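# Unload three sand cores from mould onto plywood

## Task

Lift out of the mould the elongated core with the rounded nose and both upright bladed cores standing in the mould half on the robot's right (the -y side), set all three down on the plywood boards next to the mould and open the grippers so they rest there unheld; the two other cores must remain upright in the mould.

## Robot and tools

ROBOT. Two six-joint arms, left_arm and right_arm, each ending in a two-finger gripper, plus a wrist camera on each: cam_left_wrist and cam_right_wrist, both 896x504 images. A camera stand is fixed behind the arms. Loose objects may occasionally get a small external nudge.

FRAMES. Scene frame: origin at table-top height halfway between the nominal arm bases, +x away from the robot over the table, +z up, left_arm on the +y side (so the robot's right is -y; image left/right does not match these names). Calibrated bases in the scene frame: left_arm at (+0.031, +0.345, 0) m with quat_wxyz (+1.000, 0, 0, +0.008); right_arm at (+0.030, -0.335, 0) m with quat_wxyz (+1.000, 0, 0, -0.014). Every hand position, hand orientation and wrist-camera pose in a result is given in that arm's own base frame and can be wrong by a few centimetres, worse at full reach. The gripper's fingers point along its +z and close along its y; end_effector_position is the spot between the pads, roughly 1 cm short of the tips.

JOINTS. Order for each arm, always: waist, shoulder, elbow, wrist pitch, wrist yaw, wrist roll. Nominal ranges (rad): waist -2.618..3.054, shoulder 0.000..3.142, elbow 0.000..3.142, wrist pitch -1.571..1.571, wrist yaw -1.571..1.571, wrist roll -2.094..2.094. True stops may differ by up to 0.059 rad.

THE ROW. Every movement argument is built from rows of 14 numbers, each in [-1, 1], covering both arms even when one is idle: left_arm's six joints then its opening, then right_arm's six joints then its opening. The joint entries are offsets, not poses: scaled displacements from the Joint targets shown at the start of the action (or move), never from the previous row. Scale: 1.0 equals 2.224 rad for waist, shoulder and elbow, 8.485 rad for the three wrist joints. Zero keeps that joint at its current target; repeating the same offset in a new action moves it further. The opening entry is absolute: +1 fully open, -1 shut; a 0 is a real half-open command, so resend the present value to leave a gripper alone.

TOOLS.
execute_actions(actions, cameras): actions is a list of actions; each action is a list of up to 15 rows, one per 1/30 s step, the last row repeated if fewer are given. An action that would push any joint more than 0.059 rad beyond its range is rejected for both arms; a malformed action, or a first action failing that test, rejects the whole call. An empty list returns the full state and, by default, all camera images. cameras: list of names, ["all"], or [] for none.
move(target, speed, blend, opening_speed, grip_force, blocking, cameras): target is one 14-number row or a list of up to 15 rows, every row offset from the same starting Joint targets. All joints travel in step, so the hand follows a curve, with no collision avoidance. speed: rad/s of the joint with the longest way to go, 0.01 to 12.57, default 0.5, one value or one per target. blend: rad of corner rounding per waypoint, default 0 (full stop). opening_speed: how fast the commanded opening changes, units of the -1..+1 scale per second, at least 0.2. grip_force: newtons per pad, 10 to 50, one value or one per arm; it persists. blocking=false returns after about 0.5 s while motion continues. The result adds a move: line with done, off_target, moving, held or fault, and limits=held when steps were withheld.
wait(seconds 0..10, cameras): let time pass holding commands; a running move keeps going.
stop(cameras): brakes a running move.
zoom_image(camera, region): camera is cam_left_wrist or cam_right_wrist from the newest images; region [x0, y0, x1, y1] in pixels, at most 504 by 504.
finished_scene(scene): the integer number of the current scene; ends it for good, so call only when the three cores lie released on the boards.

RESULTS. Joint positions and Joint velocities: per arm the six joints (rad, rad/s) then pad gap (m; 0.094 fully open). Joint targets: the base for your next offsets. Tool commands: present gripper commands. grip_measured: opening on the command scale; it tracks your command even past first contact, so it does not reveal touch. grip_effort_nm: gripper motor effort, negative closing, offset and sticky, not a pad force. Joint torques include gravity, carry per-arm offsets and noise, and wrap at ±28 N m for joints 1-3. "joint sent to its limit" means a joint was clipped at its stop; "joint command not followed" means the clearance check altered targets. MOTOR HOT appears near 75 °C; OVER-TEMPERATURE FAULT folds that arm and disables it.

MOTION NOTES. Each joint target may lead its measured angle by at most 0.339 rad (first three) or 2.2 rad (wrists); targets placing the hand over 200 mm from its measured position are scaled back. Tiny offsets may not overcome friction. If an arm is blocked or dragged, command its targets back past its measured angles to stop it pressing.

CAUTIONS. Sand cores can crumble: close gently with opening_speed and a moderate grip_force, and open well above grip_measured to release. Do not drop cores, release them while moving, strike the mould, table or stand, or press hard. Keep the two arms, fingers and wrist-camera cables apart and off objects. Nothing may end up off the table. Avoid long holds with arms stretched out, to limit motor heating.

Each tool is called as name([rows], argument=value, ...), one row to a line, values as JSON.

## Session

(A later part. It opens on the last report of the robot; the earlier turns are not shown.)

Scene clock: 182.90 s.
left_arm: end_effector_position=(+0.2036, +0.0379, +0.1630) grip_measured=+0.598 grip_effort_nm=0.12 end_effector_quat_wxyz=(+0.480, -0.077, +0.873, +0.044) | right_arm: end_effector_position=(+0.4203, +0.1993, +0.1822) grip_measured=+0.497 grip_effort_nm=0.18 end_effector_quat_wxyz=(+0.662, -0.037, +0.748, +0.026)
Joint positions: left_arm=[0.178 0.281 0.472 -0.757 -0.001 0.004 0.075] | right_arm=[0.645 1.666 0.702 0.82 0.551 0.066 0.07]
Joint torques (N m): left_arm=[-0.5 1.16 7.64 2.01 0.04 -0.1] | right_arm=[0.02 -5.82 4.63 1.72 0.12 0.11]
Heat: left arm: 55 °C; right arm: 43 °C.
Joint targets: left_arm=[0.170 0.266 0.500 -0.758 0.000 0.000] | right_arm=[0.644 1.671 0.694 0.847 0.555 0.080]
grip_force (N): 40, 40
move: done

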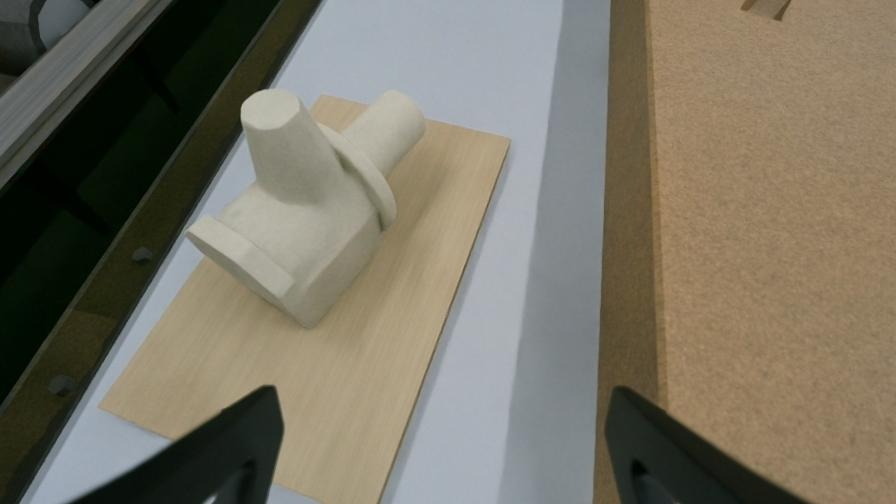

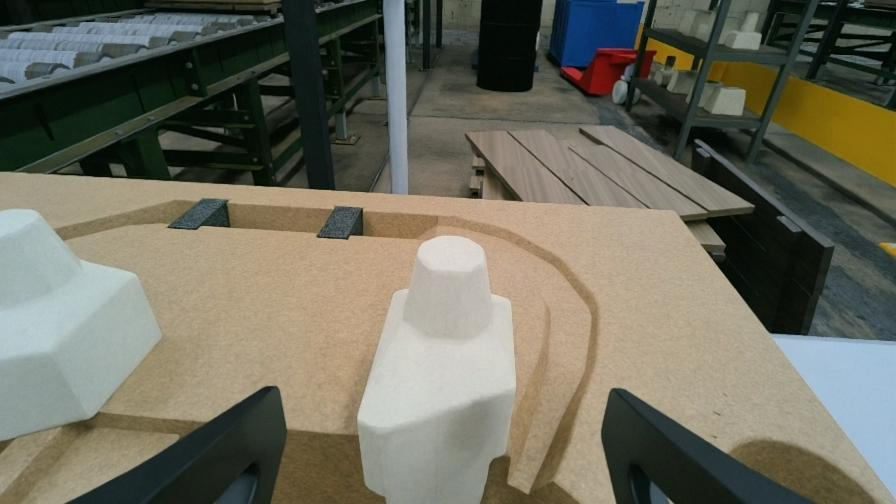

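move(target=[0,0,0,0,0,0,0.6,-0.0553,0.1314,0.1371,-0.0021,-0.0147,-0.0020,0.5], speed=0.3, cameras=["cam_right_wrist"])

Scene clock: 194.43 s.
left_arm: end_effector_position=(+0.2036, +0.0379, +0.1630) grip_measured=+0.598 grip_effort_nm=0.12 end_effector_quat_wxyz=(+0.480, -0.077, +0.873, +0.044) | right_arm: end_effector_position=(+0.5006, +0.2021, +0.1564) grip_measured=+0.497 grip_effort_nm=0.18 end_effector_quat_wxyz=(+0.655, -0.031, +0.755, +0.024)
Joint positions: left_arm=[0.178 0.281 0.472 -0.757 -0.001 0.004 0.075] | right_arm=[0.526 1.952 0.969 0.826 0.443 0.063 0.07]
Joint torques (N m): left_arm=[-0.53 1.01 7.62 2.02 0.04 -0.12] | right_arm=[-0.38 -7.64 7.54 1.52 -0.11 -0.05]
Heat: left arm: 55 °C; right arm: 44 °C.
Joint targets: left_arm=[0.170 0.266 0.500 -0.758 0.000 0.000] | right_arm=[0.521 1.963 0.999 0.830 0.430 0.063]
grip_force (N): 40, 40
move: done
Images, in order (width x height): cam_right_wrist 896x504.

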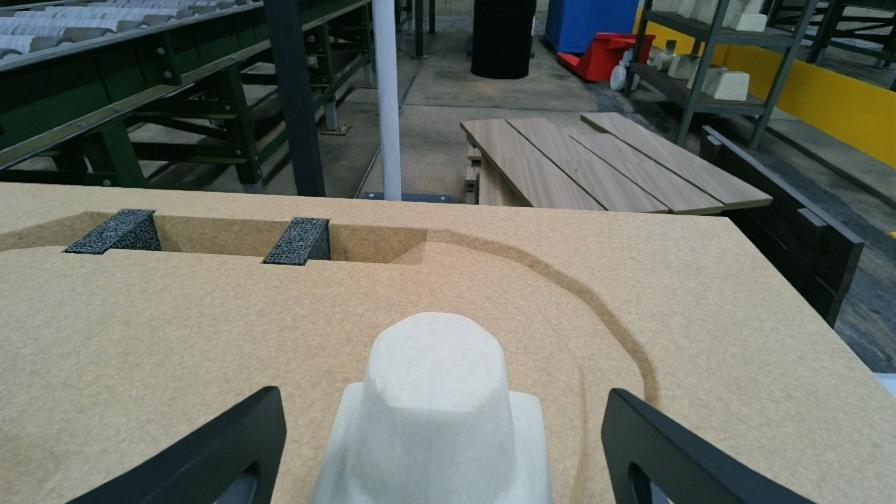

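move(target=[0,0,0,0,0,0,0.6,0,0,0,0,0,0,-0.6], opening_speed=0.5)

Scene clock: 200.87 s.
left_arm: end_effector_position=(+0.2036, +0.0379, +0.1630) grip_measured=+0.598 grip_effort_nm=0.12 end_effector_quat_wxyz=(+0.480, -0.077, +0.873, +0.044) | right_arm: end_effector_position=(+0.5005, +0.2024, +0.1564) grip_measured=-0.281 grip_effort_nm=-0.82 end_effector_quat_wxyz=(+0.655, -0.032, +0.755, +0.025)
Joint positions: left_arm=[0.178 0.281 0.472 -0.757 -0.001 0.004 0.075] | right_arm=[0.526 1.952 0.969 0.826 0.441 0.063 0.034]
Joint torques (N m): left_arm=[-0.53 1.03 7.64 2.03 0.04 -0.13] | right_arm=[-0.42 -7.62 7.56 1.52 -0.08 -0.04]
Heat: left arm: 54 °C; right arm: 44 °C.
Joint targets: left_arm=[0.170 0.266 0.500 -0.758 0.000 0.000] | right_arm=[0.521 1.963 0.999 0.830 0.430 0.063]
grip_force (N): 40, 40
move: done

move([
  [0,0,0,0,0,0,0.6,0,-0.0800,0.0409,-0.0141,0,0,-0.6],
  [0,0,0,0,0,0,0.6,0,-0.1228,0.0971,-0.0395,0,0,-0.6],
  [0,0,0,0,0,0,0.6,-0.5040,-0.6084,-0.1524,-0.1096,-0.0271,-0.0015,-0.6],
  [0,0,0,0,0,0,0.6,-0.6192,-0.2194,0.2320,-0.2664,-0.0672,0.1777,-0.6],
], speed=[0.15,0.18,0.6,0.6], blend=[0.03,0.03,0.1,0], cameras=["cam_right_wrist"])

Scene clock: 231.60 s.
left_arm: end_effector_position=(+0.2036, +0.0379, +0.1630) grip_measured=+0.598 grip_effort_nm=0.12 end_effector_quat_wxyz=(+0.480, -0.077, +0.873, +0.044) | right_arm: end_effector_position=(+0.1988, -0.1927, +0.1929) grip_measured=-0.282 grip_effort_nm=-0.82 end_effector_quat_wxyz=(+0.046, +0.928, +0.361, +0.079)
Joint positions: left_arm=[0.178 0.281 0.472 -0.757 -0.001 0.004 0.075] | right_arm=[-0.85 1.478 1.471 -1.422 -0.117 1.559 0.034]
Joint torques (N m): left_arm=[-0.47 1.07 7.64 2 0.04 -0.1] | right_arm=[-0.57 -4.89 8.64 0.25 -0.28 0.1]
Heat: left arm: 53 °C; right arm: 45 °C.
Joint targets: left_arm=[0.170 0.266 0.500 -0.758 0.000 0.000] | right_arm=[-0.857 1.475 1.515 -1.431 -0.140 1.570]
grip_force (N): 40, 40
move: off_target (right_arm); right_arm: the elbow is farthest, 0.044 rad from its target
Images, in order (width x height): cam_right_wrist 896x504.

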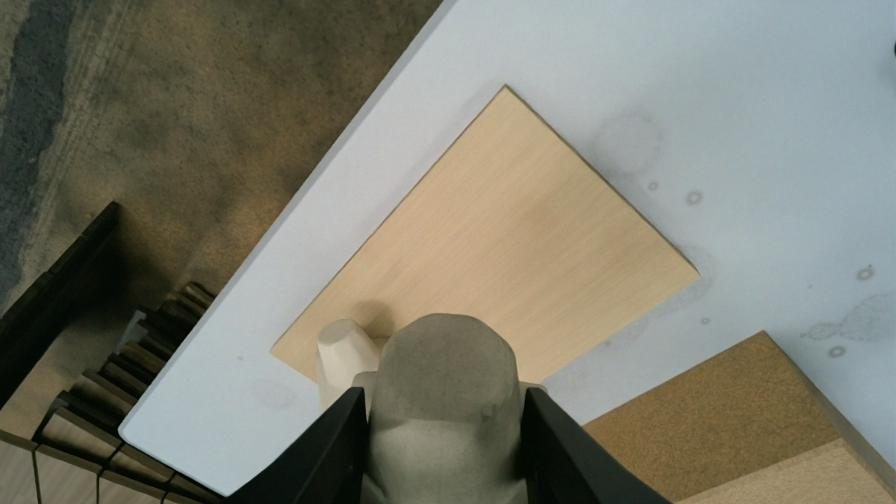

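move([
  [0,0,0,0,0,0,0.6,0,0.0013,-0.1835,0.0402,0,0,-0.6],
  [0,0,0,0,0,0,0.6,0,0.0126,-0.2361,0.0549,0,0,-0.6],
], speed=[0.3,0.15], blend=0.03, cameras=["cam_right_wrist"])

Scene clock: 252.03 s.
left_arm: end_effector_position=(+0.2036, +0.0379, +0.1630) grip_measured=+0.598 grip_effort_nm=0.12 end_effector_quat_wxyz=(+0.480, -0.077, +0.873, +0.044) | right_arm: end_effector_position=(+0.1910, -0.1833, +0.0651) grip_measured=-0.282 grip_effort_nm=-0.82 end_effector_quat_wxyz=(+0.014, +0.931, +0.359, +0.069)
Joint positions: left_arm=[0.178 0.281 0.472 -0.757 -0.001 0.004 0.075] | right_arm=[-0.85 1.505 0.99 -0.982 -0.119 1.56 0.034]
Joint torques (N m): left_arm=[-0.54 1.01 7.64 2.04 0.03 -0.11] | right_arm=[-0.64 -4.9 5.04 0.35 -0.27 0.07]
Heat: left arm: 52 °C; right arm: 41 °C.
Joint targets: left_arm=[0.170 0.266 0.500 -0.758 0.000 0.000] | right_arm=[-0.857 1.503 0.990 -0.965 -0.140 1.570]
grip_force (N): 40, 40
move: done
Images, in order (width x height): cam_right_wrist 896x504.

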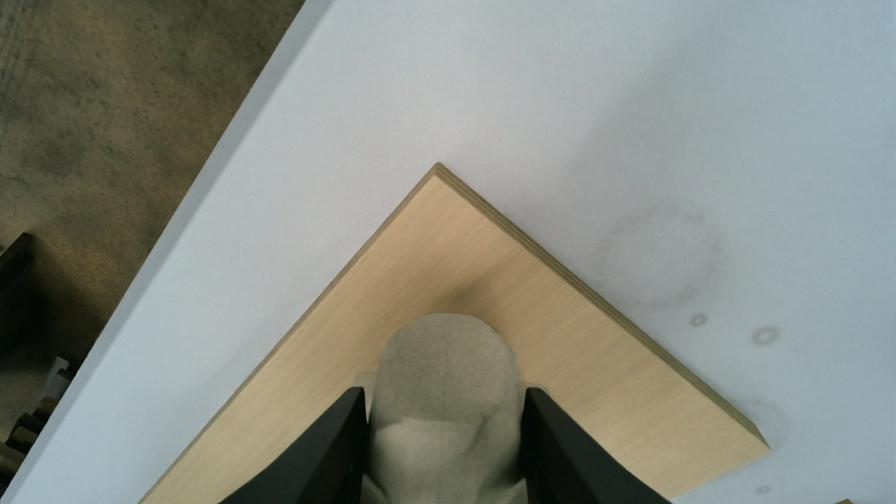

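move(target=[0,0,0,0,0,0,0.6,0,0.0070,-0.0162,0.0058,0,0,-0.6], speed=0.1)

move(target=[0,0,0,0,0,0,0.6,0,0.0024,-0.0054,0.0020,0,0,-0.6], speed=0.06)

move(target=[0,0,0,0,0,0,0.6,0,0.0018,-0.0041,0.0015,0,0,-0.6], speed=0.06)

Scene clock: 256.67 s.
left_arm: end_effector_position=(+0.2036, +0.0379, +0.1630) grip_measured=+0.598 grip_effort_nm=0.13 end_effector_quat_wxyz=(+0.480, -0.077, +0.873, +0.044) | right_arm: end_effector_position=(+0.1910, -0.1833, +0.0534) grip_measured=-0.282 grip_effort_nm=-0.82 end_effector_quat_wxyz=(+0.014, +0.931, +0.359, +0.069)
Joint positions: left_arm=[0.178 0.281 0.472 -0.757 -0.001 0.004 0.075] | right_arm=[-0.85 1.519 0.955 -0.932 -0.119 1.561 0.034]
Joint torques (N m): left_arm=[-0.55 1.09 7.68 2.01 0.03 -0.12] | right_arm=[-0.61 -4.86 4.93 0.43 -0.27 0.07]
Heat: left arm: 52 °C; right arm: 41 °C.
Joint targets: left_arm=[0.170 0.266 0.500 -0.758 0.000 0.000] | right_arm=[-0.857 1.519 0.954 -0.916 -0.140 1.571]
grip_force (N): 40, 40
move: done

Scene clock: 257.40 s.
left_arm: end_effector_position=(+0.2036, +0.0379, +0.1630) grip_measured=+0.598 grip_effort_nm=0.13 end_effector_quat_wxyz=(+0.480, -0.077, +0.873, +0.044) | right_arm: end_effector_position=(+0.1917, -0.1835, +0.0508) grip_measured=-0.282 grip_effort_nm=-0.82 end_effector_quat_wxyz=(+0.015, +0.931, +0.359, +0.070)
Joint positions: left_arm=[0.178 0.281 0.472 -0.757 -0.001 0.004 0.075] | right_arm=[-0.85 1.521 0.946 -0.917 -0.122 1.561 0.034]
Joint torques (N m): left_arm=[-0.47 1.02 7.64 2.03 0.04 -0.12] | right_arm=[-0.62 -4.62 4.67 0.41 -0.24 0.07]
Heat: left arm: 52 °C; right arm: 41 °C.
Joint targets: left_arm=[0.170 0.266 0.500 -0.758 0.000 0.000] | right_arm=[-0.857 1.524 0.942 -0.899 -0.140 1.570]
grip_force (N): 40, 40
move: done

Scene clock: 258.10 s.
left_arm: end_effector_position=(+0.2036, +0.0379, +0.1630) grip_measured=+0.598 grip_effort_nm=0.13 end_effector_quat_wxyz=(+0.480, -0.077, +0.873, +0.044) | right_arm: end_effector_position=(+0.1924, -0.1831, +0.0491) grip_measured=-0.282 grip_effort_nm=-0.82 end_effector_quat_wxyz=(+0.016, +0.930, +0.359, +0.073)
Joint positions: left_arm=[0.178 0.281 0.472 -0.757 -0.001 0.004 0.075] | right_arm=[-0.85 1.521 0.938 -0.906 -0.126 1.561 0.034]
Joint torques (N m): left_arm=[-0.5 1.07 7.64 2.01 0.05 -0.1] | right_arm=[-0.62 -4.31 4.57 0.43 -0.21 0.08]
Heat: left arm: 52 °C; right arm: 40 °C.
Joint targets: left_arm=[0.170 0.266 0.500 -0.758 0.000 0.000] | right_arm=[-0.857 1.528 0.933 -0.886 -0.140 1.570]
grip_force (N): 40, 40
move: done

move(target=[0,0,0,0,0,0,0.6,0,0.0024,-0.0050,0.0015,0,0,-0.6], speed=0.06)

move(target=[0,0,0,0,0,0,0.6,0,0.0030,-0.0060,0.0018,0,0,-0.6], speed=0.06)

move(target=[0,0,0,0,0,0,0.6,0,0.0030,-0.0060,0.0018,0,0,-0.6], speed=0.06, cameras=["cam_right_wrist"])

Scene clock: 261.50 s.
left_arm: end_effector_position=(+0.2036, +0.0379, +0.1630) grip_measured=+0.598 grip_effort_nm=0.13 end_effector_quat_wxyz=(+0.480, -0.077, +0.873, +0.044) | right_arm: end_effector_position=(+0.1926, -0.1835, +0.0472) grip_measured=-0.282 grip_effort_nm=-0.82 end_effector_quat_wxyz=(+0.016, +0.931, +0.358, +0.074)
Joint positions: left_arm=[0.178 0.281 0.472 -0.757 -0.001 0.004 0.075] | right_arm=[-0.852 1.525 0.933 -0.897 -0.128 1.561 0.034]
Joint torques (N m): left_arm=[-0.57 1.14 7.64 2.02 0.04 -0.09] | right_arm=[-0.46 -4.21 4.16 0.47 -0.18 0.07]
Heat: left arm: 52 °C; right arm: 40 °C.
Joint targets: left_arm=[0.170 0.266 0.500 -0.758 0.000 0.000] | right_arm=[-0.857 1.533 0.921 -0.873 -0.140 1.570]
grip_force (N): 40, 40
move: done

Scene clock: 262.20 s.
left_arm: end_effector_position=(+0.2036, +0.0379, +0.1630) grip_measured=+0.598 grip_effort_nm=0.13 end_effector_quat_wxyz=(+0.480, -0.077, +0.873, +0.044) | right_arm: end_effector_position=(+0.1924, -0.1836, +0.0462) grip_measured=-0.282 grip_effort_nm=-0.82 end_effector_quat_wxyz=(+0.016, +0.931, +0.356, +0.076)
Joint positions: left_arm=[0.178 0.281 0.472 -0.757 -0.001 0.004 0.075] | right_arm=[-0.855 1.525 0.928 -0.891 -0.132 1.561 0.034]
Joint torques (N m): left_arm=[-0.47 1.05 7.62 2.04 0.03 -0.09] | right_arm=[-0.13 -3.67 3.49 0.57 -0.16 0.08]
Heat: left arm: 52 °C; right arm: 40 °C.
Joint targets: left_arm=[0.170 0.266 0.500 -0.758 0.000 0.000] | right_arm=[-0.857 1.540 0.908 -0.858 -0.140 1.570]
grip_force (N): 40, 40
move: done

Scene clock: 262.90 s.
left_arm: end_effector_position=(+0.2036, +0.0379, +0.1630) grip_measured=+0.598 grip_effort_nm=0.13 end_effector_quat_wxyz=(+0.480, -0.077, +0.873, +0.044) | right_arm: end_effector_position=(+0.1921, -0.1837, +0.0452) grip_measured=-0.282 grip_effort_nm=-0.82 end_effector_quat_wxyz=(+0.016, +0.932, +0.355, +0.078)
Joint positions: left_arm=[0.178 0.281 0.472 -0.757 -0.001 0.004 0.075] | right_arm=[-0.859 1.525 0.924 -0.886 -0.137 1.561 0.034]
Joint torques (N m): left_arm=[-0.51 1.01 7.71 2.03 0.04 -0.09] | right_arm=[0.21 -3.14 2.84 0.66 -0.11 0.07]
Heat: left arm: 52 °C; right arm: 40 °C.
Joint targets: left_arm=[0.170 0.266 0.500 -0.758 0.000 0.000] | right_arm=[-0.857 1.547 0.895 -0.843 -0.140 1.570]
grip_force (N): 40, 40
move: off_target (right_arm); right_arm: the wrist pitch is farthest, 0.043 rad from its target
Images, in order (width x height): cam_right_wrist 896x504.

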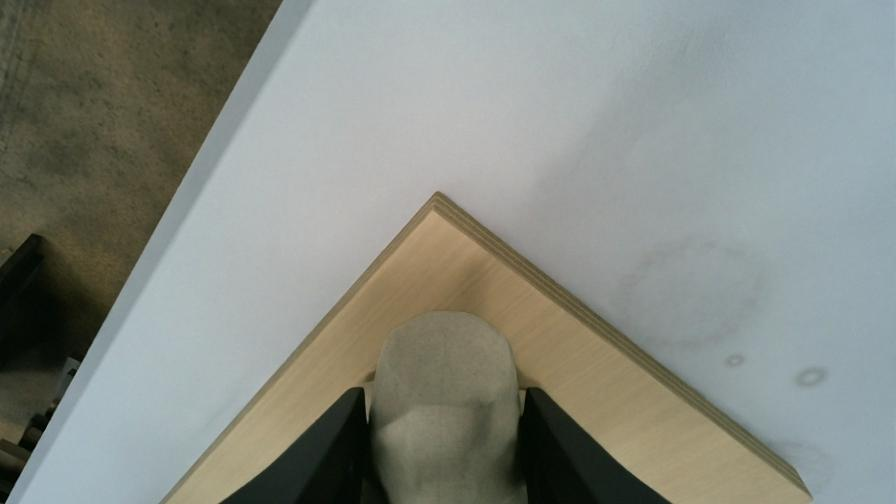

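move(target=[0,0,0,0,0,0,0.6,0,0.0020,-0.0035,0.0015,0,0,-0.6], speed=0.06)

move(target=[0,0,0,0,0,0,0.6,0,0,0,0,0,0,0.0], opening_speed=0.25, cameras=["cam_right_wrist"])

Scene clock: 266.47 s.
left_arm: end_effector_position=(+0.2036, +0.0379, +0.1630) grip_measured=+0.598 grip_effort_nm=0.13 end_effector_quat_wxyz=(+0.480, -0.077, +0.873, +0.044) | right_arm: end_effector_position=(+0.1943, -0.1832, +0.0441) grip_measured=-0.282 grip_effort_nm=-0.81 end_effector_quat_wxyz=(+0.017, +0.931, +0.355, +0.085)
Joint positions: left_arm=[0.178 0.281 0.472 -0.757 -0.001 0.004 0.075] | right_arm=[-0.859 1.525 0.917 -0.873 -0.148 1.561 0.034]
Joint torques (N m): left_arm=[-0.53 1.03 7.64 2.02 0.05 -0.11] | right_arm=[0.24 -2.84 2.69 0.68 0 0.08]
Heat: left arm: 52 °C; right arm: 39 °C.
Joint targets: left_arm=[0.170 0.266 0.500 -0.758 0.000 0.000] | right_arm=[-0.857 1.551 0.887 -0.830 -0.140 1.570]
grip_force (N): 40, 40
move: off_target (right_arm); right_arm: the wrist pitch is farthest, 0.042 rad from its target

Scene clock: 269.07 s.
left_arm: end_effector_position=(+0.2036, +0.0379, +0.1630) grip_measured=+0.598 grip_effort_nm=0.13 end_effector_quat_wxyz=(+0.480, -0.077, +0.873, +0.044) | right_arm: end_effector_position=(+0.1934, -0.1837, +0.0352) grip_measured=-0.003 grip_effort_nm=0.18 end_effector_quat_wxyz=(+0.015, +0.932, +0.353, +0.081)
Joint positions: left_arm=[0.178 0.281 0.472 -0.757 -0.001 0.004 0.075] | right_arm=[-0.859 1.543 0.897 -0.84 -0.142 1.564 0.047]
Joint torques (N m): left_arm=[-0.51 1.09 7.61 2.02 0.02 -0.11] | right_arm=[0.23 -4.27 4.11 0.35 -0.06 0.03]
Heat: left arm: 52 °C; right arm: 39 °C.
Joint targets: left_arm=[0.170 0.266 0.500 -0.758 0.000 0.000] | right_arm=[-0.857 1.551 0.887 -0.830 -0.140 1.570]
grip_force (N): 40, 40
move: done
Images, in order (width x height): cam_right_wrist 896x504.

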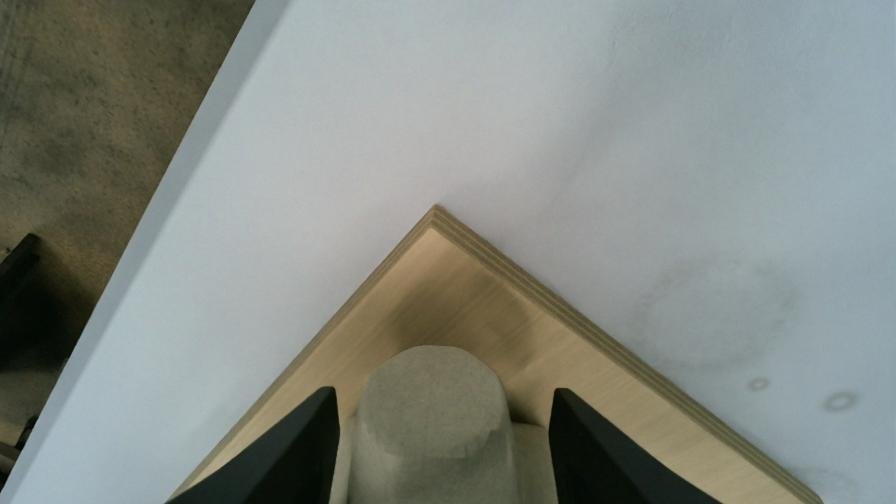

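move([
  [0,0,0,0,0,0,0.6,0,-0.0342,0.1520,-0.0460,0,0,0.1],
  [0,0,0,0,0,0,0.6,0,-0.2927,0.0283,0.0153,0.0165,-0.1850,0.1],
  [0,0,0,0,0,0,0.6,0.21,-0.5917,-0.1772,0.0085,0.0165,-0.1850,0.1],
], speed=[0.3,0.7,0.7], blend=[0.03,0.1,0], opening_speed=0.5, cameras=["all"])

Scene clock: 281.20 s.
left_arm: end_effector_position=(+0.2036, +0.0379, +0.1630) grip_measured=+0.598 grip_effort_nm=0.13 end_effector_quat_wxyz=(+0.480, -0.077, +0.873, +0.044) | right_arm: end_effector_position=(+0.1904, -0.0776, +0.1822) grip_measured=+0.097 grip_effort_nm=0.18 end_effector_quat_wxyz=(+0.500, +0.171, +0.844, -0.096)
Joint positions: left_arm=[0.178 0.281 0.472 -0.757 -0.001 0.004 0.075] | right_arm=[-0.397 0.247 0.502 -0.757 -0.006 0.006 0.052]
Joint torques (N m): left_arm=[-0.51 1.11 7.64 2.01 0.04 -0.09] | right_arm=[0.68 1.24 4.97 1.44 0.05 -0.1]
Heat: left arm: 51 °C; right arm: 39 °C.
Joint targets: left_arm=[0.170 0.266 0.500 -0.758 0.000 0.000] | right_arm=[-0.390 0.235 0.493 -0.758 0.000 0.001]
grip_force (N): 40, 40
move: done

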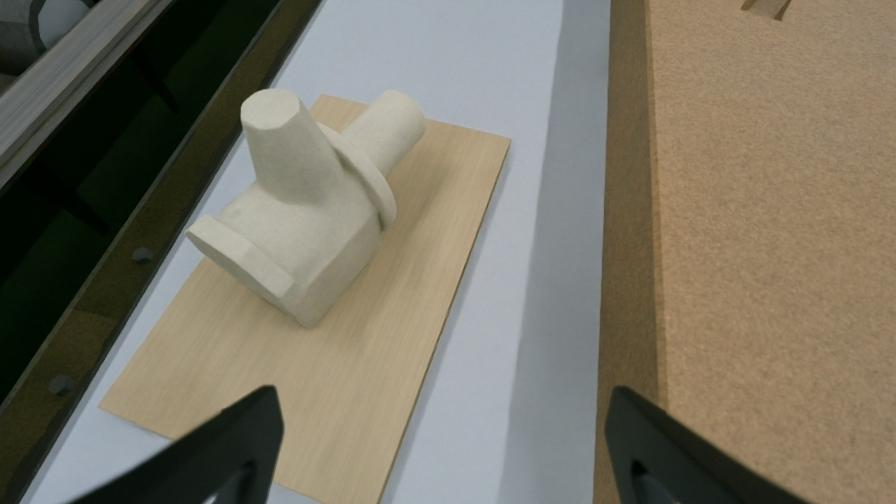

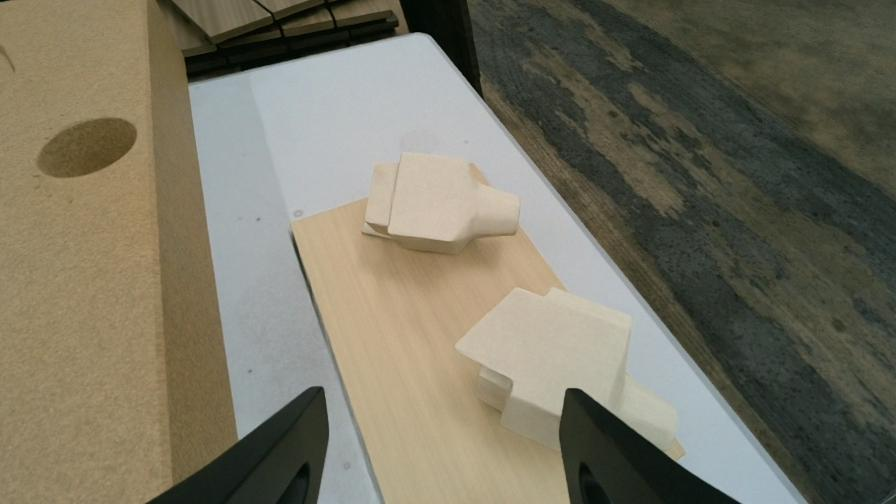

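finished_scene(scene=2)

The scene is finished: the task was done.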